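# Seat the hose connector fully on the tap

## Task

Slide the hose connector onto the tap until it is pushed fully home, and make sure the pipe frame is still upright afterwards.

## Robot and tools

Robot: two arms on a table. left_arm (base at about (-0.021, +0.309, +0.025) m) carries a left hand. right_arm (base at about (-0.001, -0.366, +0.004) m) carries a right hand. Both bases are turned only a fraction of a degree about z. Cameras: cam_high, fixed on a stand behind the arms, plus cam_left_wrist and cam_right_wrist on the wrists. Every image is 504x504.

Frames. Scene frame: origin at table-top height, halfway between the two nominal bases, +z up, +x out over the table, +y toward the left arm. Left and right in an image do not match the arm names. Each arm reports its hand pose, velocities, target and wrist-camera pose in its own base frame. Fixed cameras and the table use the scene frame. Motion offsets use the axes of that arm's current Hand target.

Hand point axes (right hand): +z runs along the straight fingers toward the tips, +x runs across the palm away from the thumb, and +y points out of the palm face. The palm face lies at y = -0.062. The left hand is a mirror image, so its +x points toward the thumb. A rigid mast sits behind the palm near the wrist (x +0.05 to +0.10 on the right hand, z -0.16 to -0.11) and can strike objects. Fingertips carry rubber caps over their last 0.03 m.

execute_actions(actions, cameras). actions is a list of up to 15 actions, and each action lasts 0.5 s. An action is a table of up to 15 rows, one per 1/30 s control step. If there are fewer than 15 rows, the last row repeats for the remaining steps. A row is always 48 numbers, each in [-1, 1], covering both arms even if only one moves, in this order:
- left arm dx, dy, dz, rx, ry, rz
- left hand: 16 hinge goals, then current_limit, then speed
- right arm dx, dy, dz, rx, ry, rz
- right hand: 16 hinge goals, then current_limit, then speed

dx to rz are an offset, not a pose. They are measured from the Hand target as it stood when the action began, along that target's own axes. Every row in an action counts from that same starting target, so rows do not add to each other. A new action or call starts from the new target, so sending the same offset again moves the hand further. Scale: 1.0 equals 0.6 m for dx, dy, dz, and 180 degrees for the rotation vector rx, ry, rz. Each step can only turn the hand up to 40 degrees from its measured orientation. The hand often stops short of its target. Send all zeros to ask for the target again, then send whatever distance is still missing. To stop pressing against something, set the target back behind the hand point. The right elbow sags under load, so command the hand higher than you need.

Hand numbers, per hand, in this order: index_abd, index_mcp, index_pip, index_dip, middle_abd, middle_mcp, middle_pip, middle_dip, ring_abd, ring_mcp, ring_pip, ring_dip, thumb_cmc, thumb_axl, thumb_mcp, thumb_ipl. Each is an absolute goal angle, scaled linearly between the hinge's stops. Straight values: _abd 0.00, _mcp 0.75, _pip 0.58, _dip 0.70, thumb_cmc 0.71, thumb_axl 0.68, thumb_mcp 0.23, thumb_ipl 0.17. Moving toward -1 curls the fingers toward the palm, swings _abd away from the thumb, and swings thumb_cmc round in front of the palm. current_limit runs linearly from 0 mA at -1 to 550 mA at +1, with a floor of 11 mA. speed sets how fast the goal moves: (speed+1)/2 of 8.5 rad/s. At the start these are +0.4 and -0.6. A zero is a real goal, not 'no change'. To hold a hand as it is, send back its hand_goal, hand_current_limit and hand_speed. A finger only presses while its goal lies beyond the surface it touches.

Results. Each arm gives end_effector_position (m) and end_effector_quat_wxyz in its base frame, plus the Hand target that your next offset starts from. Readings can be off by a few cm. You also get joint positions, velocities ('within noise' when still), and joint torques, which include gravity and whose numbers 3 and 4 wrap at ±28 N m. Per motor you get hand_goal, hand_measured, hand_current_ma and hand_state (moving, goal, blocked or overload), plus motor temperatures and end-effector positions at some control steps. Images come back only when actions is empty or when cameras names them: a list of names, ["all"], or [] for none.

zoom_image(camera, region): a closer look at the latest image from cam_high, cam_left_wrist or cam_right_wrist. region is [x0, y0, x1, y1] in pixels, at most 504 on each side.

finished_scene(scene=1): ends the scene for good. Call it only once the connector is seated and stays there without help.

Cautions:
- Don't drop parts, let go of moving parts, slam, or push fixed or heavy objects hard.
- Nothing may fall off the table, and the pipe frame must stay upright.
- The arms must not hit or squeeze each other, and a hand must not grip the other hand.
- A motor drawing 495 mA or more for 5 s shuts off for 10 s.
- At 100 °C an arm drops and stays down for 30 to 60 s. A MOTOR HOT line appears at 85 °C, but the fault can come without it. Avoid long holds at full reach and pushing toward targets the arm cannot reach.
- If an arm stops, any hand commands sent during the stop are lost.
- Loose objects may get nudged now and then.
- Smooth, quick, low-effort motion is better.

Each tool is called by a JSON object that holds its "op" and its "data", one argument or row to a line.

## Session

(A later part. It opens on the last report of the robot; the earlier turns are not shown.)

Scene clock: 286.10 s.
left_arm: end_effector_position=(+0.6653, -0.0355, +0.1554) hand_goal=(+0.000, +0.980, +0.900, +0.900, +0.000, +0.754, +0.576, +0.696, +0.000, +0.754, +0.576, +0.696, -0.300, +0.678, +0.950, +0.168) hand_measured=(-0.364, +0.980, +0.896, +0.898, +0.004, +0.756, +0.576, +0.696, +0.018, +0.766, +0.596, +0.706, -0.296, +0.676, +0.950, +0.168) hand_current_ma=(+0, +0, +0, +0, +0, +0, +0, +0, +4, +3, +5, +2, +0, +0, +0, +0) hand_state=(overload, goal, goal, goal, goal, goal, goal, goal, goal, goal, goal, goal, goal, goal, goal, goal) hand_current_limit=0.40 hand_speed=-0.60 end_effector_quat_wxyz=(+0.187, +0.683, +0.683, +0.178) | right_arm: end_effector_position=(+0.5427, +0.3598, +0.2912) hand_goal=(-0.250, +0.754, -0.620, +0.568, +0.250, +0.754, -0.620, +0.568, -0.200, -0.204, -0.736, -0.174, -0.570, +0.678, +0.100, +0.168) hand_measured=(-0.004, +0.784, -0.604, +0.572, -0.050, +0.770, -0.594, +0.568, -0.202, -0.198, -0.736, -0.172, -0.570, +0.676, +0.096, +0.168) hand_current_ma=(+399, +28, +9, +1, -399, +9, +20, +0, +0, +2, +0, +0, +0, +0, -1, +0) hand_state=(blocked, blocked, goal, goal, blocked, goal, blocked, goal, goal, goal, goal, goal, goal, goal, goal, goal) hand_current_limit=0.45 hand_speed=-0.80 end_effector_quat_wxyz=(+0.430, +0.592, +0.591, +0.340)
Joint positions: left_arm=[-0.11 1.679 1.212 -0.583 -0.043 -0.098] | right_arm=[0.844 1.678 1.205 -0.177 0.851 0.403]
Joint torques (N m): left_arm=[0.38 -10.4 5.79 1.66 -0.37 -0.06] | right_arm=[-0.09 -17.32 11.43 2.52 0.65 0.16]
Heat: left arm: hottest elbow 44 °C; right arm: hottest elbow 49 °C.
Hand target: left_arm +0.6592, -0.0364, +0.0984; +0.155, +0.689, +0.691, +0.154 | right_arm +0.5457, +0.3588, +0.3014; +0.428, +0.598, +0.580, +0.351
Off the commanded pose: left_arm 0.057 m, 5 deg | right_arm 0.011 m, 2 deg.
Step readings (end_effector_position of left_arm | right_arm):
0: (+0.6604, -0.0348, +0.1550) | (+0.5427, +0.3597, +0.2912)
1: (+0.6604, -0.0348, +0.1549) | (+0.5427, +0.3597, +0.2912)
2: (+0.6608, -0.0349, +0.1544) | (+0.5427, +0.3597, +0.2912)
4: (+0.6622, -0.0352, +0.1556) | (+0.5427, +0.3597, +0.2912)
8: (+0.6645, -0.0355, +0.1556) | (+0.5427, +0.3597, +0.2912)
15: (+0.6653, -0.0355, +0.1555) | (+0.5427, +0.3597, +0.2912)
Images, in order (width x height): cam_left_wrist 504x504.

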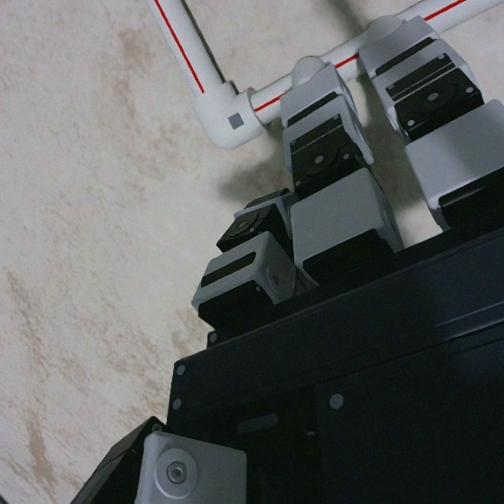

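{"op": "execute_actions", "data": {
  "actions": [
    [[0,0,0,0,0,0,0,0.98,0.9,0.9,0,0.754,0.576,0.696,0,0.754,0.576,0.696,-0.3,0.678,0.95,0.168,0.4,-0.6,0.0007,0.0255,0,-0.0159,0.0027,0.0224,-0.25,0.753,-0.62,0.568,0.25,0.753,-0.62,0.568,-0.2,-0.205,-0.737,-0.174,-0.571,0.678,0.1,0.168,0.45,-0.8]],
    [[0,0,0,0,0,0,0,0.98,0.9,0.9,0,0.754,0.576,0.696,0,0.754,0.576,0.696,-0.3,0.678,0.95,0.168,0.4,-0.6,0.0007,0.0255,0,-0.0159,0.0027,0.0224,-0.25,0.753,-0.62,0.568,0.25,0.753,-0.62,0.568,-0.2,-0.205,-0.737,-0.174,-0.571,0.678,0.1,0.168,0.45,-0.8]]
  ],
  "cameras": ["cam_high","cam_left_wrist"]
}}

{"op": "zoom_image", "data": {
  "camera": "cam_high",
  "region": [145, 90, 205, 150]
}}

{"op": "zoom_image", "data": {
  "camera": "cam_high",
  "region": [60, 100, 260, 320]
}}

Scene clock: 289.23 s.
left_arm: end_effector_position=(+0.6654, -0.0354, +0.1545) hand_goal=(+0.000, +0.980, +0.900, +0.900, +0.000, +0.754, +0.576, +0.696, +0.000, +0.754, +0.576, +0.696, -0.300, +0.678, +0.950, +0.168) hand_measured=(-0.364, +0.980, +0.896, +0.898, +0.004, +0.754, +0.574, +0.696, +0.018, +0.756, +0.584, +0.706, -0.296, +0.676, +0.950, +0.168) hand_current_ma=(+0, +0, +0, +0, +0, +0, +0, +0, +4, +0, +1, +1, +0, +0, +0, +0) hand_state=(overload, goal, goal, goal, goal, goal, goal, goal, goal, goal, goal, goal, goal, goal, goal, goal) hand_current_limit=0.40 hand_speed=-0.60 end_effector_quat_wxyz=(+0.187, +0.683, +0.683, +0.179) | right_arm: end_effector_position=(+0.5458, +0.3578, +0.3048) hand_goal=(-0.250, +0.754, -0.620, +0.568, +0.250, +0.754, -0.620, +0.568, -0.200, -0.204, -0.736, -0.174, -0.570, +0.678, +0.100, +0.168) hand_measured=(-0.004, +0.802, -0.590, +0.574, -0.050, +0.790, -0.594, +0.568, -0.202, -0.198, -0.736, -0.172, -0.570, +0.676, +0.096, +0.168) hand_current_ma=(+399, +65, +28, +1, -399, +41, +20, +0, +0, +2, +0, +0, +0, +0, -1, +0) hand_state=(blocked, blocked, blocked, goal, blocked, blocked, blocked, goal, goal, goal, goal, goal, goal, goal, goal, goal) hand_current_limit=0.45 hand_speed=-0.80 end_effector_quat_wxyz=(+0.428, +0.602, +0.556, +0.381)
Joint positions: left_arm=[-0.11 1.68 1.21 -0.58 -0.043 -0.098] | right_arm=[0.841 1.684 1.205 -0.074 0.86 0.42]
Joint torques (N m): left_arm=[0.44 -10.46 5.93 1.59 -0.37 -0.06] | right_arm=[-0.56 -16.21 14.31 4.26 0.97 0.19]
Heat: left arm: hottest elbow 44 °C; right arm: hottest elbow 49 °C.
Hand target: left_arm +0.6593, -0.0363, +0.0985; +0.156, +0.689, +0.691, +0.154 | right_arm +0.5570, +0.3597, +0.3298; +0.426, +0.612, +0.522, +0.414
Off the commanded pose: left_arm 0.056 m, 5 deg | right_arm 0.028 m, 5 deg.
Step readings (end_effector_position of left_arm | right_arm):
0: (+0.6654, -0.0355, +0.1555) | (+0.5427, +0.3598, +0.2912)
1: (+0.6654, -0.0355, +0.1555) | (+0.5427, +0.3598, +0.2912)
2: (+0.6654, -0.0355, +0.1555) | (+0.5428, +0.3598, +0.2913)
4: (+0.6654, -0.0355, +0.1555) | (+0.5430, +0.3600, +0.2929)
8: (+0.6654, -0.0355, +0.1555) | (+0.5433, +0.3599, +0.2967)
15: (+0.6654, -0.0355, +0.1555) | (+0.5436, +0.3598, +0.2984)
16: (+0.6654, -0.0355, +0.1555) | (+0.5436, +0.3597, +0.2987)
17: (+0.6654, -0.0355, +0.1555) | (+0.5437, +0.3596, +0.2997)
19: (+0.6654, -0.0355, +0.1555) | (+0.5443, +0.3588, +0.3029)
23: (+0.6654, -0.0354, +0.1545) | (+0.5451, +0.3578, +0.3054)
30: (+0.6654, -0.0354, +0.1545) | (+0.5458, +0.3577, +0.3049)
Images, in order (width x height): cam_high 504x504, cam_left_wrist 504x504.

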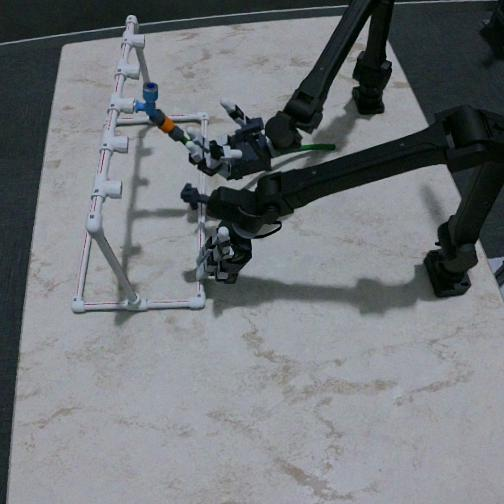

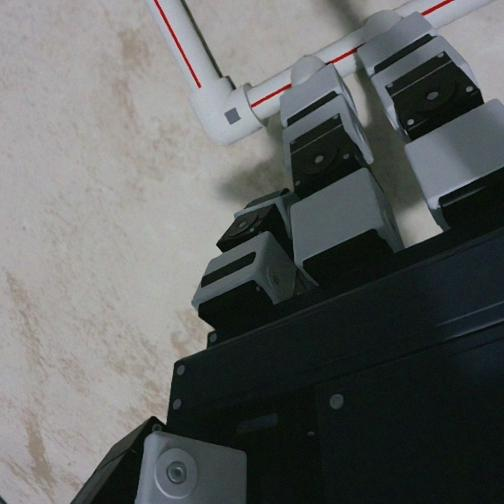

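Scaled by 8.400 from the camera's 504x504 image, which has a finer 720x720 frame.

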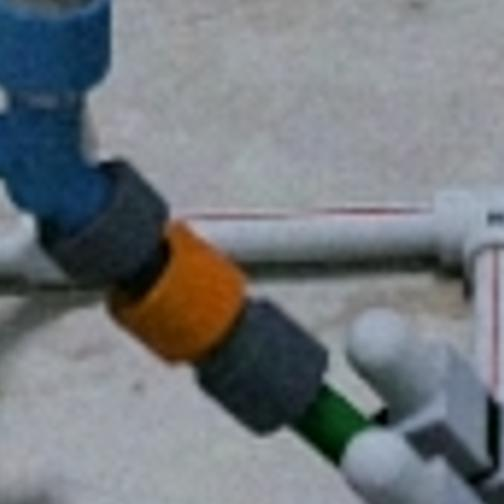

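Scaled by 2.291 from the camera's 504x504 image, which has a finer 720x720 frame.

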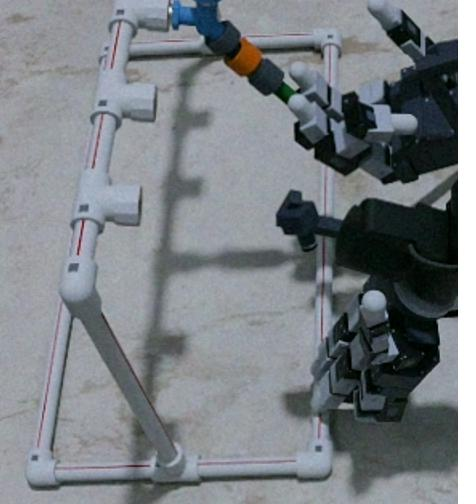

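{"op": "zoom_image", "data": {
  "camera": "cam_high",
  "region": [145, 105, 185, 145]
}}

Scaled by 12.600 from the camera's 504x504 image, which has a finer 720x720 frame.

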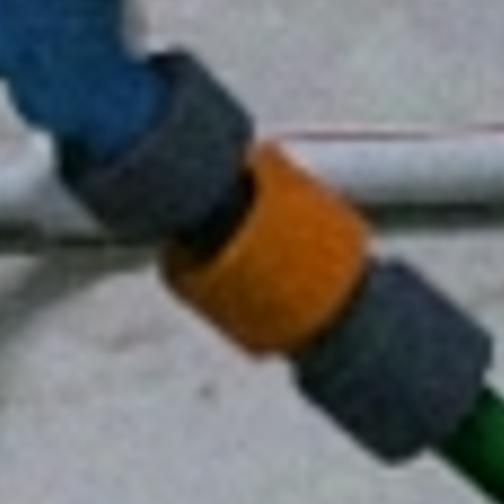

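{"op": "execute_actions", "data": {
  "actions": [
    [[0,0,0,0,0,0,0,0.98,0.9,0.9,0,0.754,0.576,0.696,0,0.754,0.576,0.696,-0.3,0.678,0.95,0.168,0.4,-0.6,0.0028,0.0152,0.016,0,0,0,-0.25,0.753,-0.62,0.568,0.25,0.753,-0.62,0.568,-0.2,-0.205,-0.737,-0.174,-0.571,0.678,0.1,0.168,0.45,-0.8]]
  ],
  "cameras": ["cam_high","cam_left_wrist"]
}}

{"op": "zoom_image", "data": {
  "camera": "cam_high",
  "region": [145, 90, 205, 150]
}}

{"op": "zoom_image", "data": {
  "camera": "cam_high",
  "region": [60, 100, 260, 320]
}}

Scene clock: 295.00 s.
left_arm: end_effector_position=(+0.6654, -0.0354, +0.1545) hand_goal=(+0.000, +0.980, +0.900, +0.900, +0.000, +0.754, +0.576, +0.696, +0.000, +0.754, +0.576, +0.696, -0.300, +0.678, +0.950, +0.168) hand_measured=(-0.364, +0.980, +0.896, +0.898, +0.004, +0.752, +0.574, +0.696, +0.018, +0.756, +0.584, +0.706, -0.296, +0.676, +0.950, +0.168) hand_current_ma=(+0, +0, +0, +0, +0, +0, +0, +0, +4, +0, +1, +1, +0, +0, +0, +0) hand_state=(overload, goal, goal, goal, goal, goal, goal, goal, goal, goal, goal, goal, goal, goal, goal, goal) hand_current_limit=0.40 hand_speed=-0.60 end_effector_quat_wxyz=(+0.187, +0.683, +0.683, +0.179) | right_arm: end_effector_position=(+0.5497, +0.3547, +0.3024) hand_goal=(-0.250, +0.754, -0.620, +0.568, +0.250, +0.754, -0.620, +0.568, -0.200, -0.204, -0.736, -0.174, -0.570, +0.678, +0.100, +0.168) hand_measured=(-0.004, +0.802, -0.590, +0.570, -0.050, +0.790, -0.594, +0.568, -0.202, -0.198, -0.736, -0.172, -0.570, +0.676, +0.096, +0.168) hand_current_ma=(+399, +65, +28, +0, -399, +41, +20, +0, +0, +2, +0, +0, +0, +0, -1, +0) hand_state=(blocked, blocked, blocked, goal, blocked, blocked, blocked, goal, goal, goal, goal, goal, goal, goal, goal, goal) hand_current_limit=0.45 hand_speed=-0.80 end_effector_quat_wxyz=(+0.427, +0.604, +0.556, +0.380)
Joint positions: left_arm=[-0.11 1.68 1.21 -0.58 -0.043 -0.098] | right_arm=[0.832 1.687 1.205 -0.074 0.852 0.42]
Joint torques (N m): left_arm=[0.38 -10.52 5.94 1.58 -0.37 -0.06] | right_arm=[-1.08 -15.85 16.44 3.75 0.74 0.07]
Heat: left arm: hottest elbow 43 °C; right arm: hottest elbow 49 °C.
Hand target: left_arm +0.6593, -0.0363, +0.0986; +0.156, +0.689, +0.691, +0.154 | right_arm +0.5689, +0.3597, +0.3360; +0.426, +0.612, +0.522, +0.414
Off the commanded pose: left_arm 0.056 m, 5 deg | right_arm 0.039 m, 6 deg.
Step readings (end_effector_position of left_arm | right_arm):
0: (+0.6654, -0.0354, +0.1545) | (+0.5458, +0.3578, +0.3048)
1: (+0.6654, -0.0354, +0.1545) | (+0.5458, +0.3578, +0.3048)
2: (+0.6654, -0.0354, +0.1545) | (+0.5459, +0.3578, +0.3046)
4: (+0.6654, -0.0354, +0.1545) | (+0.5466, +0.3574, +0.3039)
8: (+0.6654, -0.0354, +0.1545) | (+0.5492, +0.3551, +0.3027)
15: (+0.6654, -0.0354, +0.1545) | (+0.5497, +0.3547, +0.3024)
Images, in order (width x height): cam_high 504x504, cam_left_wrist 504x504.

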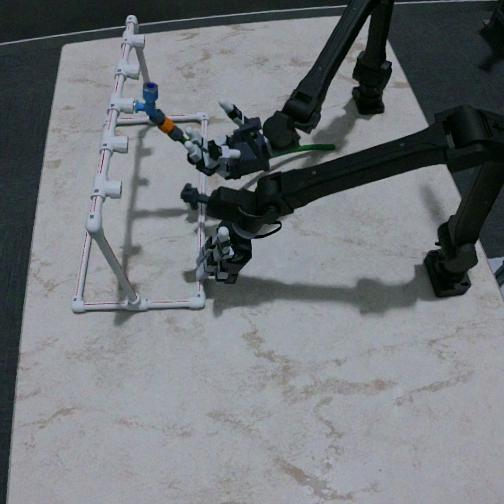

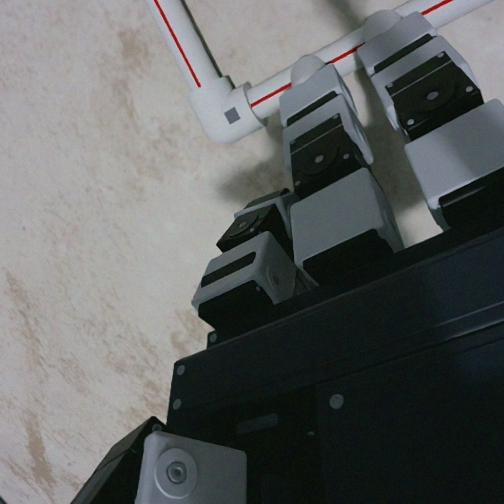

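Scaled by 8.400 from the camera's 504x504 image, which has a finer 720x720 frame.

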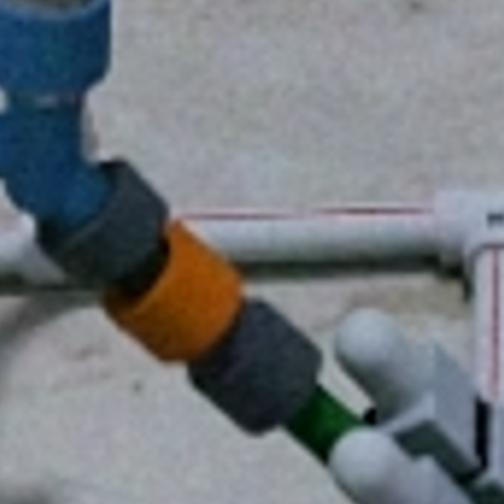

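Scaled by 2.291 from the camera's 504x504 image, which has a finer 720x720 frame.

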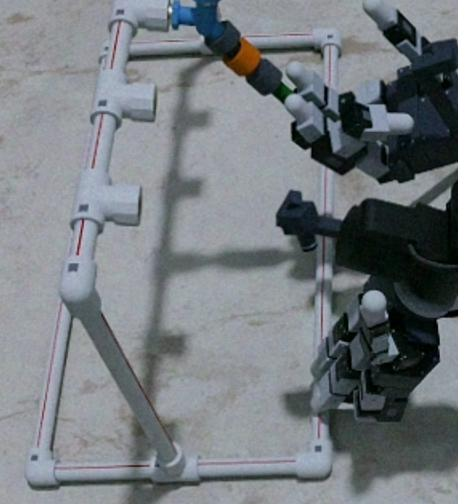

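{"op": "execute_actions", "data": {
  "actions": [
    [[0,0,0,0,0,0,0,0.98,0.9,0.9,0,0.754,0.576,0.696,0,0.754,0.576,0.696,-0.3,0.678,0.95,0.168,0.4,-0.6,0.0022,0.0257,-0.001,0,0,0,-0.25,0.753,-0.62,0.568,0.25,0.753,-0.62,0.568,-0.2,-0.205,-0.737,-0.174,-0.571,0.678,0.1,0.168,0.45,-0.8]]
  ],
  "cameras": ["cam_high","cam_left_wrist"]
}}

{"op": "zoom_image", "data": {
  "camera": "cam_high",
  "region": [145, 90, 205, 150]
}}

Scene clock: 296.37 s.
left_arm: end_effector_position=(+0.6665, -0.0355, +0.1534) hand_goal=(+0.000, +0.980, +0.900, +0.900, +0.000, +0.754, +0.576, +0.696, +0.000, +0.754, +0.576, +0.696, -0.300, +0.678, +0.950, +0.168) hand_measured=(-0.364, +0.980, +0.896, +0.898, +0.004, +0.746, +0.570, +0.694, +0.018, +0.748, +0.574, +0.698, -0.296, +0.676, +0.950, +0.168) hand_current_ma=(+0, +0, +0, +0, +0, -1, +0, +0, +4, -1, +0, +0, +0, +0, +0, +0) hand_state=(overload, goal, goal, goal, goal, goal, goal, goal, goal, goal, goal, goal, goal, goal, goal, goal) hand_current_limit=0.40 hand_speed=-0.60 end_effector_quat_wxyz=(+0.188, +0.683, +0.683, +0.179) | right_arm: end_effector_position=(+0.5517, +0.3560, +0.3046) hand_goal=(-0.250, +0.754, -0.620, +0.568, +0.250, +0.754, -0.620, +0.568, -0.200, -0.204, -0.736, -0.174, -0.570, +0.678, +0.100, +0.168) hand_measured=(-0.004, +0.802, -0.590, +0.570, -0.050, +0.790, -0.594, +0.568, -0.202, -0.198, -0.736, -0.172, -0.570, +0.676, +0.096, +0.168) hand_current_ma=(+399, +65, +28, +0, -399, +41, +20, +0, +0, +2, +0, +0, +0, +0, -1, +0) hand_state=(blocked, blocked, blocked, goal, blocked, blocked, blocked, goal, goal, goal, goal, goal, goal, goal, goal, goal) hand_current_limit=0.45 hand_speed=-0.80 end_effector_quat_wxyz=(+0.424, +0.604, +0.557, +0.381)
Joint positions: left_arm=[-0.11 1.683 1.21 -0.574 -0.043 -0.098] | right_arm=[0.83 1.687 1.213 -0.081 0.844 0.42]
Joint torques (N m): left_arm=[0.44 -10.81 6.01 1.36 -0.37 -0.05] | right_arm=[-1.32 -16.91 17.89 2.58 0.93 0.03]
Heat: left arm: hottest elbow 43 °C; right arm: hottest elbow 50 °C.
Hand target: left_arm +0.6593, -0.0363, +0.0986; +0.156, +0.689, +0.691, +0.154 | right_arm +0.5729, +0.3596, +0.3509; +0.426, +0.612, +0.522, +0.414
Off the commanded pose: left_arm 0.055 m, 5 deg | right_arm 0.051 m, 6 deg.
Step readings (end_effector_position of left_arm | right_arm):
0: (+0.6654, -0.0354, +0.1545) | (+0.5497, +0.3547, +0.3024)
1: (+0.6654, -0.0354, +0.1545) | (+0.5497, +0.3548, +0.3026)
2: (+0.6654, -0.0354, +0.1545) | (+0.5499, +0.3551, +0.3029)
4: (+0.6656, -0.0355, +0.1544) | (+0.5503, +0.3557, +0.3036)
8: (+0.6663, -0.0355, +0.1535) | (+0.5511, +0.3563, +0.3048)
15: (+0.6665, -0.0355, +0.1534) | (+0.5517, +0.3560, +0.3048)
Images, in order (width x height): cam_high 504x504, cam_left_wrist 504x504.

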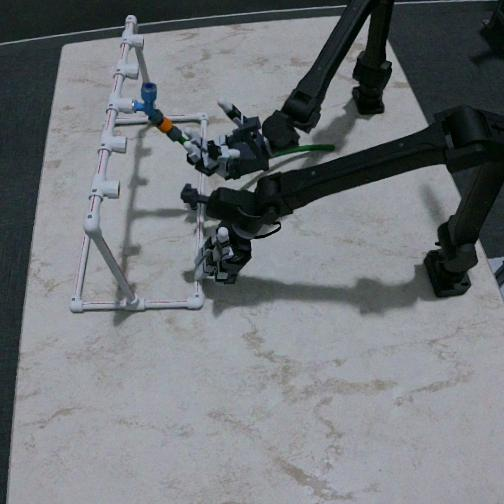

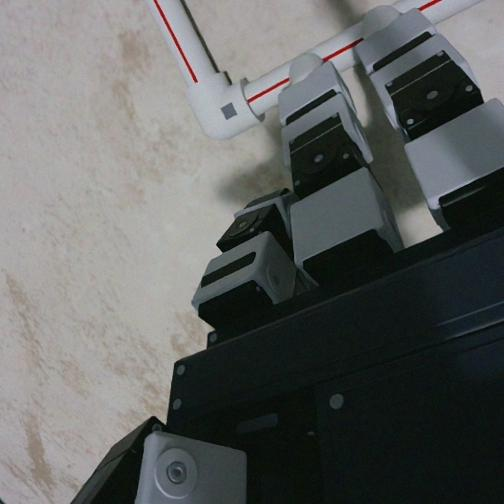

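Scaled by 8.400 from the camera's 504x504 image, which has a finer 720x720 frame.

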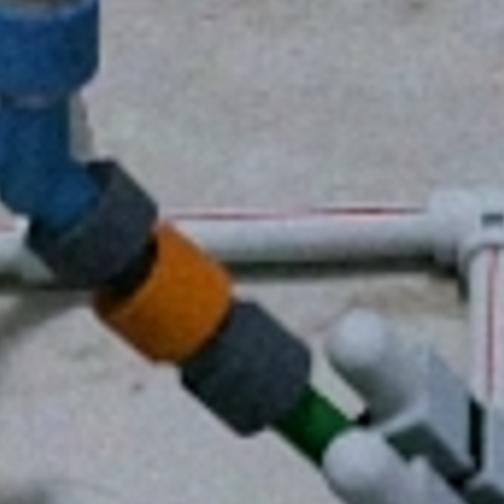

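{"op": "execute_actions", "data": {
  "actions": [
    [[0,0,0,0,0,0,0,0.98,0.9,0.9,0,0.754,0.576,0.696,0,0.754,0.576,0.696,-0.3,0.678,0.95,0.168,0.4,-0.6,0.0004,0.021,-0.0168,0,0,0,-0.25,0.753,-0.62,0.568,0.25,0.753,-0.62,0.568,-0.2,-0.205,-0.737,-0.174,-0.571,0.678,0.1,0.168,0.45,-0.8]]
  ],
  "cameras": ["cam_high"]
}}

{"op": "zoom_image", "data": {
  "camera": "cam_high",
  "region": [145, 90, 205, 150]
}}

Scene clock: 299.90 s.
left_arm: end_effector_position=(+0.6666, -0.0355, +0.1531) hand_goal=(+0.000, +0.980, +0.900, +0.900, +0.000, +0.754, +0.576, +0.696, +0.000, +0.754, +0.576, +0.696, -0.300, +0.678, +0.950, +0.168) hand_measured=(-0.364, +0.980, +0.896, +0.898, +0.002, +0.744, +0.570, +0.694, +0.018, +0.746, +0.572, +0.696, -0.296, +0.676, +0.950, +0.168) hand_current_ma=(+0, +0, +0, +0, +0, -1, -1, +0, +4, -1, +0, +0, +0, +0, +0, +0) hand_state=(overload, goal, goal, goal, goal, goal, goal, goal, goal, goal, goal, goal, goal, goal, goal, goal) hand_current_limit=0.40 hand_speed=-0.60 end_effector_quat_wxyz=(+0.188, +0.683, +0.683, +0.179) | right_arm: end_effector_position=(+0.5527, +0.3568, +0.3054) hand_goal=(-0.250, +0.754, -0.620, +0.568, +0.250, +0.754, -0.620, +0.568, -0.200, -0.204, -0.736, -0.174, -0.570, +0.678, +0.100, +0.168) hand_measured=(-0.004, +0.802, -0.590, +0.570, -0.050, +0.790, -0.594, +0.568, -0.202, -0.198, -0.736, -0.172, -0.570, +0.676, +0.096, +0.168) hand_current_ma=(+399, +65, +28, +0, -399, +41, +20, +0, +0, +2, +0, +0, +0, +0, -1, +0) hand_state=(blocked, blocked, blocked, goal, blocked, blocked, blocked, goal, goal, goal, goal, goal, goal, goal, goal, goal) hand_current_limit=0.45 hand_speed=-0.80 end_effector_quat_wxyz=(+0.426, +0.603, +0.563, +0.371)
Joint positions: left_arm=[-0.11 1.684 1.21 -0.573 -0.043 -0.098] | right_arm=[0.83 1.687 1.226 -0.116 0.846 0.42]
Joint torques (N m): left_arm=[0.38 -10.87 6.01 1.35 -0.36 -0.05] | right_arm=[-0.79 -19.43 17.61 2.51 1.15 0.09]
Heat: left arm: hottest elbow 42 °C; right arm: hottest elbow 49 °C.
Hand target: left_arm +0.6593, -0.0363, +0.0985; +0.156, +0.689, +0.691, +0.154 | right_arm +0.5670, +0.3596, +0.3660; +0.426, +0.612, +0.522, +0.414
Off the commanded pose: left_arm 0.055 m, 5 deg | right_arm 0.062 m, 7 deg.
Step readings (end_effector_position of left_arm | right_arm):
0: (+0.6665, -0.0355, +0.1534) | (+0.5517, +0.3560, +0.3046)
1: (+0.6665, -0.0355, +0.1534) | (+0.5517, +0.3560, +0.3047)
2: (+0.6665, -0.0355, +0.1534) | (+0.5518, +0.3561, +0.3047)
4: (+0.6665, -0.0355, +0.1534) | (+0.5521, +0.3564, +0.3049)
8: (+0.6665, -0.0355, +0.1534) | (+0.5524, +0.3566, +0.3048)
15: (+0.6666, -0.0355, +0.1530) | (+0.5527, +0.3568, +0.3053)
Images, in order (width x height): cam_high 504x504.

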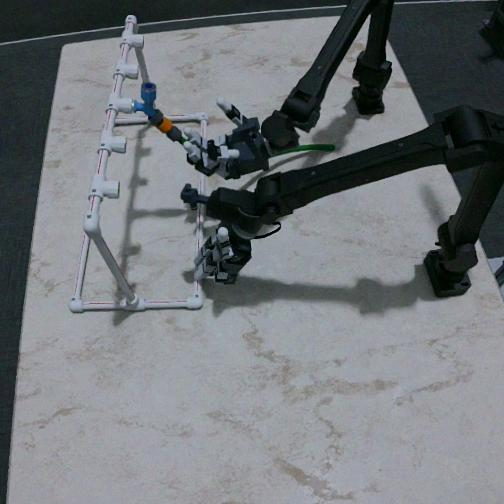

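Scaled by 8.400 from the camera's 504x504 image, which has a finer 720x720 frame.

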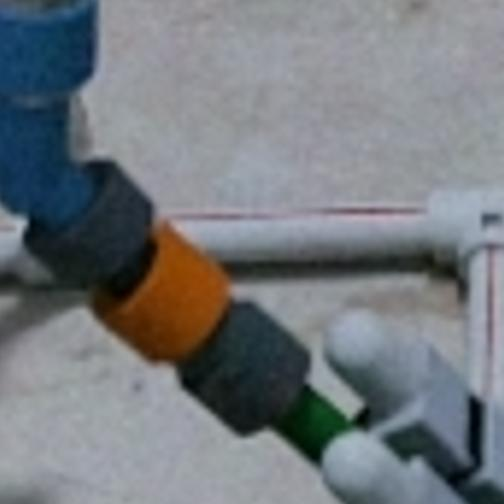

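{"op": "execute_actions", "data": {
  "actions": [
    [[0,0,0,0,0,0,0,0.98,0.9,0.9,0,0.754,0.576,0.696,0,0.754,0.576,0.696,-0.3,0.678,0.95,0.168,0.4,-0.6,0,0,0,-0.0097,0.0046,0.0127,-0.25,0.753,-0.62,0.568,0.25,0.753,-0.62,0.568,-0.2,-0.205,-0.737,-0.174,-0.571,0.678,0.1,0.168,0.45,-0.8]]
  ],
  "cameras": ["cam_high"]
}}

{"op": "zoom_image", "data": {
  "camera": "cam_high",
  "region": [145, 90, 205, 150]
}}

Scene clock: 301.97 s.
left_arm: end_effector_position=(+0.6674, -0.0356, +0.1524) hand_goal=(+0.000, +0.980, +0.900, +0.900, +0.000, +0.754, +0.576, +0.696, +0.000, +0.754, +0.576, +0.696, -0.300, +0.678, +0.950, +0.168) hand_measured=(-0.364, +0.980, +0.896, +0.898, +0.002, +0.740, +0.566, +0.692, +0.016, +0.740, +0.568, +0.694, -0.296, +0.676, +0.950, +0.168) hand_current_ma=(+0, +0, +0, +0, +0, -3, -1, +0, +3, -3, -1, +0, +0, +0, +0, +0) hand_state=(overload, goal, goal, goal, goal, goal, goal, goal, goal, goal, goal, goal, goal, goal, goal, goal) hand_current_limit=0.40 hand_speed=-0.60 end_effector_quat_wxyz=(+0.189, +0.682, +0.683, +0.180) | right_arm: end_effector_position=(+0.5530, +0.3571, +0.3083) hand_goal=(-0.250, +0.754, -0.620, +0.568, +0.250, +0.754, -0.620, +0.568, -0.200, -0.204, -0.736, -0.174, -0.570, +0.678, +0.100, +0.168) hand_measured=(-0.004, +0.812, -0.590, +0.572, -0.050, +0.800, -0.594, +0.568, -0.202, -0.198, -0.736, -0.172, -0.570, +0.676, +0.096, +0.168) hand_current_ma=(+399, +90, +28, +1, -399, +62, +20, +0, +0, +2, +0, +0, +0, +0, -1, +0) hand_state=(blocked, blocked, blocked, goal, blocked, blocked, blocked, goal, goal, goal, goal, goal, goal, goal, goal, goal) hand_current_limit=0.45 hand_speed=-0.80 end_effector_quat_wxyz=(+0.425, +0.604, +0.558, +0.379)
Joint positions: left_arm=[-0.11 1.686 1.21 -0.569 -0.043 -0.099] | right_arm=[0.83 1.687 1.226 -0.099 0.846 0.42]
Joint torques (N m): left_arm=[0.38 -11.11 6.05 1.21 -0.36 -0.04] | right_arm=[-0.73 -18.67 16.64 4.64 1.1 0.11]
Heat: left arm: hottest elbow 42 °C; right arm: hottest elbow 49 °C.
Hand target: left_arm +0.6593, -0.0363, +0.0986; +0.156, +0.689, +0.691, +0.154 | right_arm +0.5670, +0.3596, +0.3660; +0.424, +0.613, +0.506, +0.435
Off the commanded pose: left_arm 0.055 m, 5 deg | right_arm 0.059 m, 9 deg.
Step readings (end_effector_position of left_arm | right_arm):
0: (+0.6666, -0.0355, +0.1531) | (+0.5527, +0.3568, +0.3054)
1: (+0.6666, -0.0355, +0.1531) | (+0.5527, +0.3568, +0.3054)
2: (+0.6666, -0.0355, +0.1531) | (+0.5527, +0.3568, +0.3054)
4: (+0.6666, -0.0355, +0.1531) | (+0.5527, +0.3569, +0.3057)
8: (+0.6671, -0.0355, +0.1526) | (+0.5529, +0.3570, +0.3073)
15: (+0.6674, -0.0356, +0.1524) | (+0.5530, +0.3571, +0.3082)
Images, in order (width x height): cam_high 504x504.

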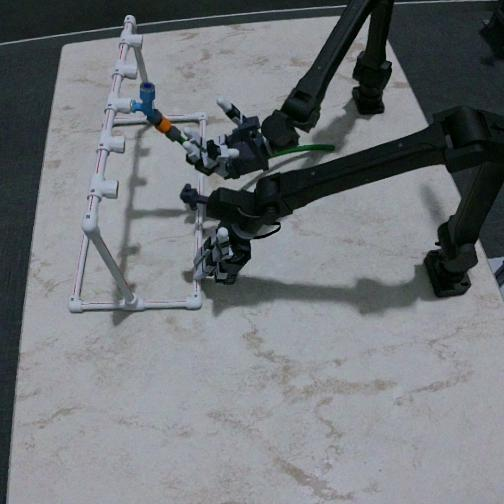

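Scaled by 8.400 from the camera's 504x504 image, which has a finer 720x720 frame.

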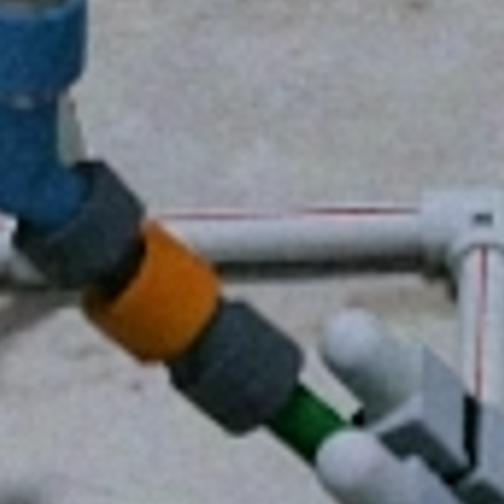

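{"op": "execute_actions", "data": {
  "actions": [
    [[0,0.0597,-0.2475,0,0,0,0,0.98,0.9,0.9,0,0.754,0.576,0.696,0,0.754,0.576,0.696,-0.3,0.678,0.95,0.168,0.4,-0.6,-0.0074,-0.053,-0.006,0,0,0,-0.25,0.753,-0.62,0.568,0.25,0.753,-0.62,0.568,-0.2,-0.205,-0.737,-0.174,-0.571,0.678,0.1,0.168,0.45,-0.8]],
    [[0.05,-0.0067,-0.2232,-0.0803,-0.0392,-0.1321,0,0.75,-0.8,-0.8,0,0.754,0.576,0.696,0,0.754,0.576,0.696,-1,0.678,0.5,0.168,0.4,-0.4,0,0,0,0,0,0,-0.25,0.753,-0.62,0.568,0.25,0.753,-0.62,0.568,-0.2,-0.205,-0.737,-0.174,-0.571,0.678,0.1,0.168,0.45,-0.8]],
    [[-0.0483,0.0787,-0.1842,-0.0803,-0.0392,-0.1321,0,0.75,-0.8,-0.8,0,0.754,0.576,0.696,0,0.754,0.576,0.696,-1,0.678,0.5,0.168,0.4,-0.4,0,0,0,0,0,0,-0.25,0.753,-0.62,0.568,0.25,0.753,-0.62,0.568,-0.2,-0.205,-0.737,-0.174,-0.571,0.678,0.1,0.168,0.45,-0.8]]
  ],
  "cameras": ["cam_high","cam_left_wrist"]
}}

Scene clock: 312.23 s.
left_arm: end_effector_position=(+0.5298, -0.0004, +0.4509) hand_goal=(+0.000, +0.750, -0.800, -0.800, +0.000, +0.754, +0.576, +0.696, +0.000, +0.754, +0.576, +0.696, -1.000, +0.678, +0.500, +0.168) hand_measured=(-0.156, +0.762, -0.794, -0.798, +0.000, +0.756, +0.574, +0.694, +0.002, +0.758, +0.574, +0.694, -0.998, +0.676, +0.500, +0.168) hand_current_ma=(+0, +2, +0, +0, +0, +0, +0, +0, +0, +0, +0, +0, +0, +0, +0, +0) hand_state=(overload, goal, goal, goal, goal, goal, goal, goal, goal, goal, goal, goal, goal, goal, goal, goal) hand_current_limit=0.40 hand_speed=-0.40 end_effector_quat_wxyz=(+0.418, +0.322, +0.835, +0.157) | right_arm: end_effector_position=(+0.5526, +0.3585, +0.3134) hand_goal=(-0.250, +0.754, -0.620, +0.568, +0.250, +0.754, -0.620, +0.568, -0.200, -0.204, -0.736, -0.174, -0.570, +0.678, +0.100, +0.168) hand_measured=(-0.088, +0.808, -0.596, +0.570, -0.002, +0.802, -0.600, +0.568, -0.202, -0.198, -0.736, -0.172, -0.570, +0.676, +0.096, +0.168) hand_current_ma=(+377, +80, +19, +0, -399, +67, +13, +0, +0, +2, +0, +0, +0, +0, -1, +0) hand_state=(blocked, blocked, blocked, goal, blocked, blocked, goal, goal, goal, goal, goal, goal, goal, goal, goal, goal) hand_current_limit=0.45 hand_speed=-0.80 end_effector_quat_wxyz=(+0.425, +0.608, +0.536, +0.403)
Joint positions: left_arm=[-0.207 1.177 1.342 -0.819 -0.158 -0.964] | right_arm=[0.834 1.698 1.225 -0.03 0.86 0.431]
Joint torques (N m): left_arm=[0.15 -8.82 15.49 1.96 -0.38 -0.01] | right_arm=[-0.03 -17.73 12.26 4.62 1.04 0.11]
Heat: left arm: hottest elbow 41 °C; right arm: hottest elbow 50 °C.
Hand target: left_arm +0.5367, -0.0049, +0.4871; +0.446, +0.310, +0.825, +0.159 | right_arm +0.5550, +0.3597, +0.3358; +0.423, +0.613, +0.506, +0.435
Off the commanded pose: left_arm 0.037 m, 4 deg | right_arm 0.023 m, 5 deg.
Step readings (end_effector_position of left_arm | right_arm):
0: (+0.6674, -0.0355, +0.1524) | (+0.5530, +0.3571, +0.3083)
1: (+0.6670, -0.0355, +0.1523) | (+0.5530, +0.3571, +0.3084)
2: (+0.6632, -0.0349, +0.1508) | (+0.5531, +0.3571, +0.3089)
4: (+0.6480, -0.0328, +0.1484) | (+0.5530, +0.3575, +0.3096)
8: (+0.6185, -0.0299, +0.1666) | (+0.5522, +0.3583, +0.3136)
15: (+0.6150, -0.0304, +0.2248) | (+0.5525, +0.3585, +0.3136)
16: (+0.6154, -0.0308, +0.2277) | (+0.5526, +0.3585, +0.3134)
17: (+0.6140, -0.0313, +0.2315) | (+0.5526, +0.3585, +0.3135)
19: (+0.6077, -0.0318, +0.2453) | (+0.5526, +0.3585, +0.3136)
23: (+0.5856, -0.0225, +0.3160) | (+0.5526, +0.3585, +0.3136)
30: (+0.5570, -0.0046, +0.3841) | (+0.5526, +0.3585, +0.3134)
31: (+0.5570, -0.0037, +0.3825) | (+0.5526, +0.3585, +0.3134)
32: (+0.5564, -0.0019, +0.3812) | (+0.5526, +0.3585, +0.3134)
34: (+0.5537, -0.0012, +0.3830) | (+0.5526, +0.3585, +0.3134)
38: (+0.5406, -0.0060, +0.4049) | (+0.5526, +0.3585, +0.3134)
45: (+0.5291, -0.0032, +0.4543) | (+0.5526, +0.3585, +0.3134)
Images, in order (width x height): cam_high 504x504, cam_left_wrist 504x504.

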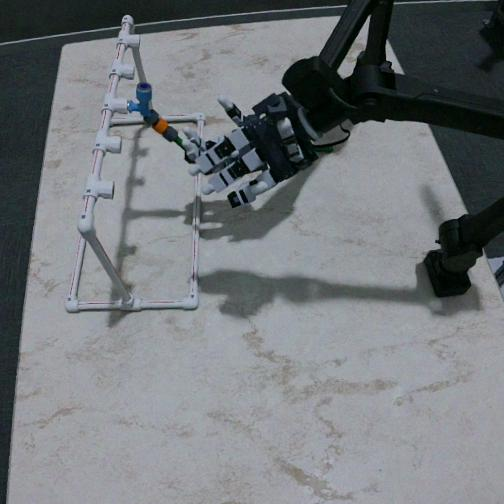

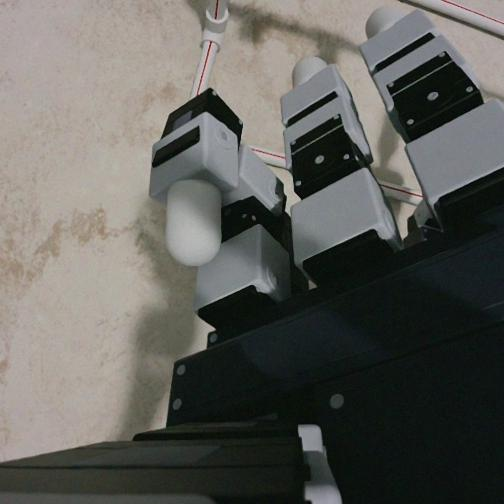

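{"op": "zoom_image", "data": {
  "camera": "cam_high",
  "region": [130, 80, 210, 160]
}}

Scaled by 6.300 from the camera's 504x504 image, which has a finer 720x720 frame.

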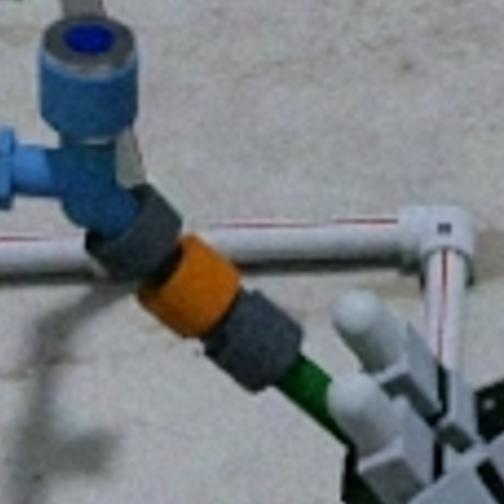

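{"op": "execute_actions", "data": {
  "actions": [
    [[0,0,0,0,0,0,0,0.75,-0.8,-0.8,0,0.754,0.576,0.696,0,0.754,0.576,0.696,-1,0.678,0.5,0.168,0.4,-0.4,-0.0037,-0.0084,-0.0321,0,0,0,-0.25,0.753,-0.62,0.568,0.25,0.753,-0.62,0.568,-0.2,-0.205,-0.737,-0.174,-0.571,0.678,0.1,0.168,0.45,-0.8]],
    [[0,0,0,0,0,0,0,0.75,-0.8,-0.8,0,0.754,0.576,0.696,0,0.754,0.576,0.696,-1,0.678,0.5,0.168,0.4,-0.4,-0.0037,-0.0084,-0.0321,0,0,0,-0.25,0.753,-0.62,0.568,0.25,0.753,-0.62,0.568,-0.2,-0.205,-0.737,-0.174,-0.571,0.678,0.1,0.168,0.45,-0.8]]
  ],
  "cameras": ["cam_high"]
}}

{"op": "zoom_image", "data": {
  "camera": "cam_high",
  "region": [130, 80, 210, 160]
}}

Scene clock: 314.47 s.
left_arm: end_effector_position=(+0.5293, +0.0001, +0.4511) hand_goal=(+0.000, +0.750, -0.800, -0.800, +0.000, +0.754, +0.576, +0.696, +0.000, +0.754, +0.576, +0.696, -1.000, +0.678, +0.500, +0.168) hand_measured=(-0.156, +0.762, -0.794, -0.798, +0.000, +0.756, +0.574, +0.694, +0.002, +0.758, +0.574, +0.694, -0.998, +0.676, +0.500, +0.168) hand_current_ma=(+0, +2, +0, +0, +0, +0, +0, +0, +0, +0, +0, +0, +0, +0, +0, +0) hand_state=(overload, goal, goal, goal, goal, goal, goal, goal, goal, goal, goal, goal, goal, goal, goal, goal) hand_current_limit=0.40 hand_speed=-0.40 end_effector_quat_wxyz=(+0.418, +0.319, +0.836, +0.158) | right_arm: end_effector_position=(+0.5269, +0.3588, +0.3108) hand_goal=(-0.250, +0.754, -0.620, +0.568, +0.250, +0.754, -0.620, +0.568, -0.200, -0.204, -0.736, -0.174, -0.570, +0.678, +0.100, +0.168) hand_measured=(-0.088, +0.808, -0.592, +0.570, -0.002, +0.802, -0.600, +0.568, -0.202, -0.198, -0.736, -0.172, -0.570, +0.676, +0.096, +0.168) hand_current_ma=(+375, +79, +23, +0, -399, +67, +13, +0, +0, +2, +0, +0, +0, +0, -1, +0) hand_state=(blocked, blocked, blocked, goal, blocked, blocked, goal, goal, goal, goal, goal, goal, goal, goal, goal, goal) hand_current_limit=0.45 hand_speed=-0.80 end_effector_quat_wxyz=(+0.433, +0.608, +0.529, +0.404)
Joint positions: left_arm=[-0.208 1.177 1.342 -0.819 -0.163 -0.968] | right_arm=[0.873 1.672 1.175 -0.012 0.912 0.451]
Joint torques (N m): left_arm=[0.15 -8.64 15.88 1.77 -0.39 -0.01] | right_arm=[1.44 -20.19 10.17 3.21 0.97 0.31]
Heat: left arm: hottest elbow 42 °C; right arm: hottest elbow 49 °C.
Hand target: left_arm +0.5366, -0.0050, +0.4871; +0.446, +0.310, +0.825, +0.159 | right_arm +0.5149, +0.3596, +0.3359; +0.423, +0.613, +0.506, +0.435
Off the commanded pose: left_arm 0.037 m, 4 deg | right_arm 0.028 m, 4 deg.
Step readings (end_effector_position of left_arm | right_arm):
0: (+0.5298, -0.0004, +0.4509) | (+0.5526, +0.3585, +0.3134)
1: (+0.5298, -0.0003, +0.4509) | (+0.5525, +0.3583, +0.3131)
2: (+0.5297, -0.0003, +0.4510) | (+0.5517, +0.3580, +0.3127)
4: (+0.5296, +0.0000, +0.4510) | (+0.5492, +0.3594, +0.3121)
8: (+0.5294, +0.0001, +0.4511) | (+0.5466, +0.3600, +0.3116)
15: (+0.5294, +0.0000, +0.4510) | (+0.5458, +0.3598, +0.3115)
16: (+0.5294, +0.0000, +0.4510) | (+0.5456, +0.3599, +0.3114)
17: (+0.5294, +0.0000, +0.4510) | (+0.5449, +0.3595, +0.3114)
19: (+0.5294, +0.0000, +0.4510) | (+0.5415, +0.3586, +0.3108)
23: (+0.5294, +0.0000, +0.4510) | (+0.5313, +0.3585, +0.3109)
30: (+0.5293, +0.0001, +0.4511) | (+0.5269, +0.3588, +0.3108)
Images, in order (width x height): cam_high 504x504.

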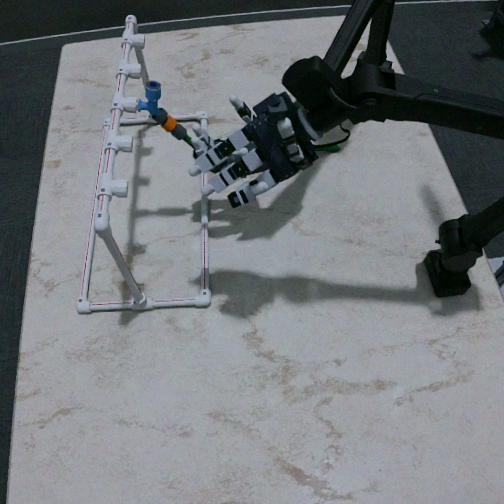

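Scaled by 6.300 from the camera's 504x504 image, which has a finer 720x720 frame.

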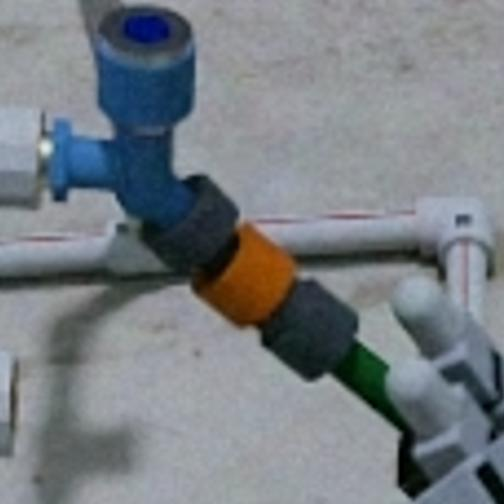

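{"op": "execute_actions", "data": {
  "actions": [
    [[0,0,0,0,0,0,0,0.75,-0.8,-0.8,0,0.754,0.576,0.696,0,0.754,0.576,0.696,-1,0.678,0.5,0.168,0.4,-0.4,-0.0037,-0.0084,-0.0321,0,0,0,-0.25,0.753,-0.62,0.568,0.25,0.753,-0.62,0.568,-0.2,-0.205,-0.737,-0.174,-0.571,0.678,0.1,0.168,0.45,-0.8]]
  ],
  "cameras": ["cam_high"]
}}

{"op": "zoom_image", "data": {
  "camera": "cam_high",
  "region": [130, 80, 210, 160]
}}

Scene clock: 315.67 s.
left_arm: end_effector_position=(+0.5293, +0.0001, +0.4511) hand_goal=(+0.000, +0.750, -0.800, -0.800, +0.000, +0.754, +0.576, +0.696, +0.000, +0.754, +0.576, +0.696, -1.000, +0.678, +0.500, +0.168) hand_measured=(-0.156, +0.762, -0.794, -0.798, +0.000, +0.756, +0.574, +0.694, +0.002, +0.758, +0.574, +0.694, -0.998, +0.676, +0.500, +0.168) hand_current_ma=(+0, +2, +0, +0, +0, +0, +0, +0, +0, +0, +0, +0, +0, +0, +0, +0) hand_state=(overload, goal, goal, goal, goal, goal, goal, goal, goal, goal, goal, goal, goal, goal, goal, goal) hand_current_limit=0.40 hand_speed=-0.40 end_effector_quat_wxyz=(+0.418, +0.319, +0.836, +0.158) | right_arm: end_effector_position=(+0.5067, +0.3589, +0.3104) hand_goal=(-0.250, +0.754, -0.620, +0.568, +0.250, +0.754, -0.620, +0.568, -0.200, -0.204, -0.736, -0.174, -0.570, +0.678, +0.100, +0.168) hand_measured=(-0.088, +0.808, -0.590, +0.570, -0.002, +0.802, -0.600, +0.568, -0.202, -0.198, -0.736, -0.172, -0.570, +0.676, +0.096, +0.168) hand_current_ma=(+375, +79, +26, +0, -399, +67, +13, +0, +0, +2, +0, +0, +0, +0, -1, +0) hand_state=(blocked, blocked, blocked, goal, blocked, blocked, goal, goal, goal, goal, goal, goal, goal, goal, goal, goal) hand_current_limit=0.45 hand_speed=-0.80 end_effector_quat_wxyz=(+0.433, +0.608, +0.526, +0.408)
Joint positions: left_arm=[-0.208 1.177 1.342 -0.819 -0.163 -0.968] | right_arm=[0.903 1.644 1.137 -0.012 0.939 0.474]
Joint torques (N m): left_arm=[0.15 -8.59 15.9 1.78 -0.39 -0.01] | right_arm=[1.55 -19.84 10.41 2.62 1 0.29]
Heat: left arm: hottest elbow 42 °C; right arm: hottest elbow 49 °C.
Hand target: left_arm +0.5366, -0.0050, +0.4871; +0.446, +0.310, +0.825, +0.159 | right_arm +0.4949, +0.3595, +0.3359; +0.423, +0.613, +0.506, +0.435
Off the commanded pose: left_arm 0.037 m, 4 deg | right_arm 0.028 m, 4 deg.
Step readings (end_effector_position of left_arm | right_arm):
0: (+0.5293, +0.0001, +0.4511) | (+0.5269, +0.3588, +0.3108)
1: (+0.5293, +0.0001, +0.4511) | (+0.5266, +0.3587, +0.3109)
2: (+0.5293, +0.0001, +0.4511) | (+0.5260, +0.3580, +0.3106)
4: (+0.5293, +0.0001, +0.4511) | (+0.5225, +0.3573, +0.3106)
8: (+0.5293, +0.0001, +0.4511) | (+0.5119, +0.3578, +0.3105)
15: (+0.5293, +0.0001, +0.4511) | (+0.5067, +0.3590, +0.3105)
Images, in order (width x height): cam_high 504x504.

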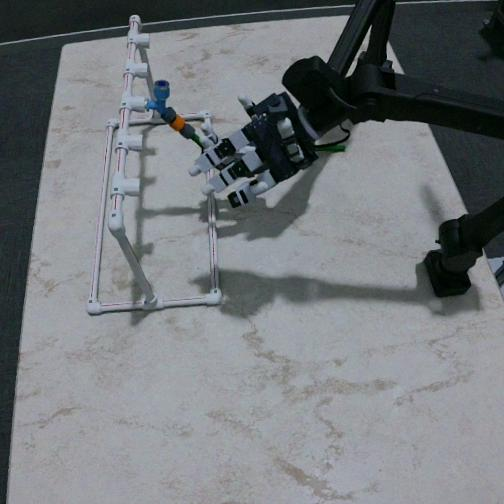

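Scaled by 6.300 from the camera's 504x504 image, which has a finer 720x720 frame.

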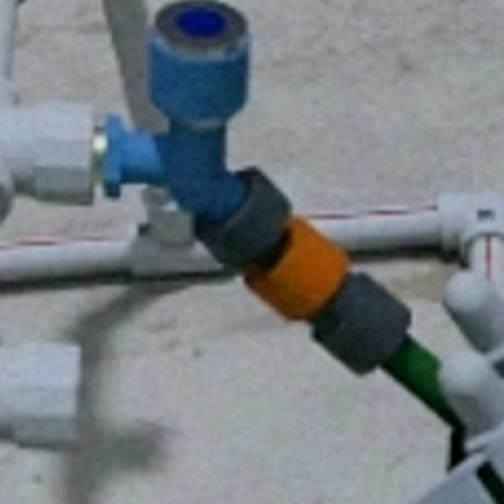

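{"op": "execute_actions", "data": {
  "actions": [
    [[-0.177,-0.034,-0.0357,-0.0803,-0.0392,-0.1321,0,0.75,-0.8,-0.8,0,0.754,0.576,0.696,0,0.754,0.576,0.696,-1,0.678,0.5,0.168,0.4,-0.4,0,0,0,0,0,0,-0.25,0.753,-0.62,0.568,0.25,0.753,-0.62,0.568,-0.2,-0.205,-0.737,-0.174,-0.571,0.678,0.1,0.168,0.45,-0.8]],
    [[-0.0837,-0.1743,0.0432,-0.0803,-0.0392,-0.1321,0,0.75,-0.8,-0.8,0,0.754,0.576,0.696,0,0.754,0.576,0.696,-1,0.678,0.5,0.168,0.4,-0.4,0,0,0,0,0,0,-0.25,0.753,-0.62,0.568,0.25,0.753,-0.62,0.568,-0.2,-0.205,-0.737,-0.174,-0.571,0.678,0.1,0.168,0.45,-0.8]]
  ],
  "cameras": ["cam_high","cam_left_wrist"]
}}

Scene clock: 319.03 s.
left_arm: end_effector_position=(+0.6018, -0.2031, +0.5197) hand_goal=(+0.000, +0.750, -0.800, -0.800, +0.000, +0.754, +0.576, +0.696, +0.000, +0.754, +0.576, +0.696, -1.000, +0.678, +0.500, +0.168) hand_measured=(-0.156, +0.752, -0.798, -0.798, +0.004, +0.756, +0.576, +0.694, +0.004, +0.756, +0.576, +0.694, -0.994, +0.676, +0.500, +0.168) hand_current_ma=(+0, +0, +0, +0, +0, +0, +0, +0, +0, +0, +0, +0, +1, +0, +0, +0) hand_state=(overload, goal, goal, goal, goal, goal, goal, goal, goal, goal, goal, goal, goal, goal, goal, goal) hand_current_limit=0.40 hand_speed=-0.40 end_effector_quat_wxyz=(+0.619, -0.117, +0.763, +0.145) | right_arm: end_effector_position=(+0.5067, +0.3589, +0.3104) hand_goal=(-0.250, +0.754, -0.620, +0.568, +0.250, +0.754, -0.620, +0.568, -0.200, -0.204, -0.736, -0.174, -0.570, +0.678, +0.100, +0.168) hand_measured=(-0.088, +0.808, -0.590, +0.570, -0.002, +0.802, -0.600, +0.568, -0.202, -0.198, -0.736, -0.172, -0.570, +0.676, +0.096, +0.168) hand_current_ma=(+375, +79, +26, +0, -399, +67, +13, +0, +0, +2, +0, +0, +0, +0, -1, +0) hand_state=(blocked, blocked, blocked, goal, blocked, blocked, goal, goal, goal, goal, goal, goal, goal, goal, goal, goal) hand_current_limit=0.45 hand_speed=-0.80 end_effector_quat_wxyz=(+0.433, +0.608, +0.526, +0.408)
Joint positions: left_arm=[-0.624 1.741 2.012 -0.623 -0.977 -1.788] | right_arm=[0.903 1.644 1.137 -0.012 0.939 0.475]
Joint torques (N m): left_arm=[0.85 -19.6 14.61 1.22 -0.55 0.09] | right_arm=[1.32 -19.72 10.37 2.59 1.01 0.25]
Heat: left arm: hottest elbow 43 °C; right arm: hottest elbow 49 °C.
Hand target: left_arm +0.6003, -0.1994, +0.5559; +0.626, -0.146, +0.755, +0.125 | right_arm +0.4949, +0.3595, +0.3359; +0.423, +0.613, +0.506, +0.435
Off the commanded pose: left_arm 0.037 m, 4 deg | right_arm 0.028 m, 4 deg.
Step readings (end_effector_position of left_arm | right_arm):
0: (+0.5293, +0.0001, +0.4511) | (+0.5067, +0.3589, +0.3104)
1: (+0.5287, +0.0007, +0.4518) | (+0.5067, +0.3589, +0.3104)
2: (+0.5272, +0.0013, +0.4550) | (+0.5067, +0.3589, +0.3104)
4: (+0.5287, -0.0130, +0.4696) | (+0.5067, +0.3589, +0.3104)
8: (+0.5357, -0.0731, +0.5086) | (+0.5067, +0.3589, +0.3104)
15: (+0.5466, -0.0940, +0.5326) | (+0.5067, +0.3589, +0.3104)
16: (+0.5482, -0.0928, +0.5321) | (+0.5067, +0.3589, +0.3104)
17: (+0.5479, -0.0915, +0.5335) | (+0.5067, +0.3589, +0.3104)
19: (+0.5533, -0.1030, +0.5399) | (+0.5067, +0.3589, +0.3104)
23: (+0.5717, -0.1662, +0.5377) | (+0.5067, +0.3589, +0.3104)
30: (+0.5993, -0.2173, +0.5047) | (+0.5067, +0.3589, +0.3104)
Images, in order (width x height): cam_high 504x504, cam_left_wrist 504x504.

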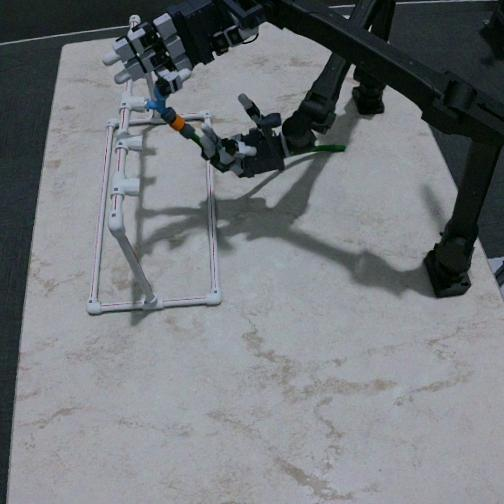

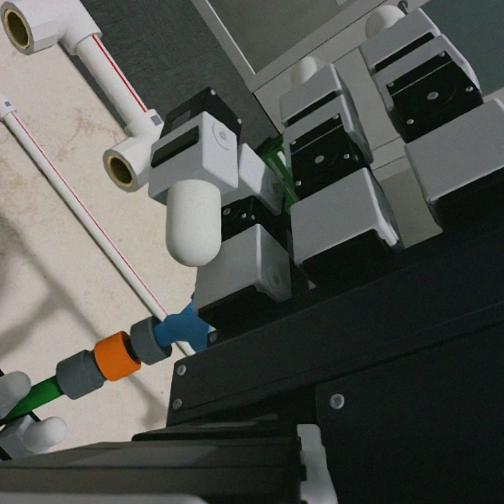

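{"op": "zoom_image", "data": {
  "camera": "cam_left_wrist",
  "region": [50, 290, 220, 460]
}}

{"op": "zoom_image", "data": {
  "camera": "cam_high",
  "region": [100, 0, 220, 120]
}}

Scaled by 2.965 from the camera's 504x504 image, which has a finer 720x720 frame.

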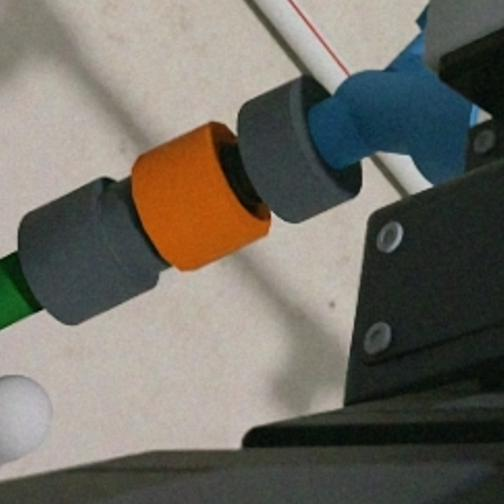

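Scaled by 4.200 from the camera's 504x504 image, which has a finer 720x720 frame.

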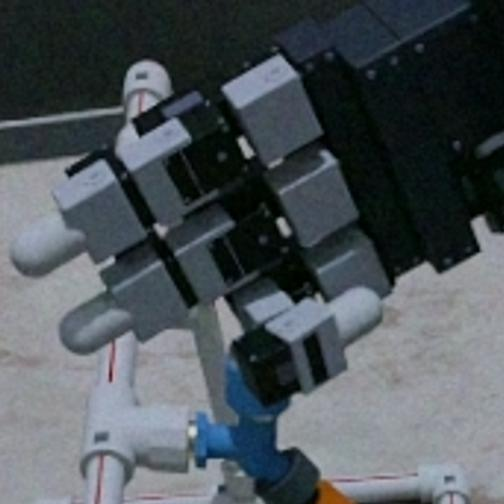

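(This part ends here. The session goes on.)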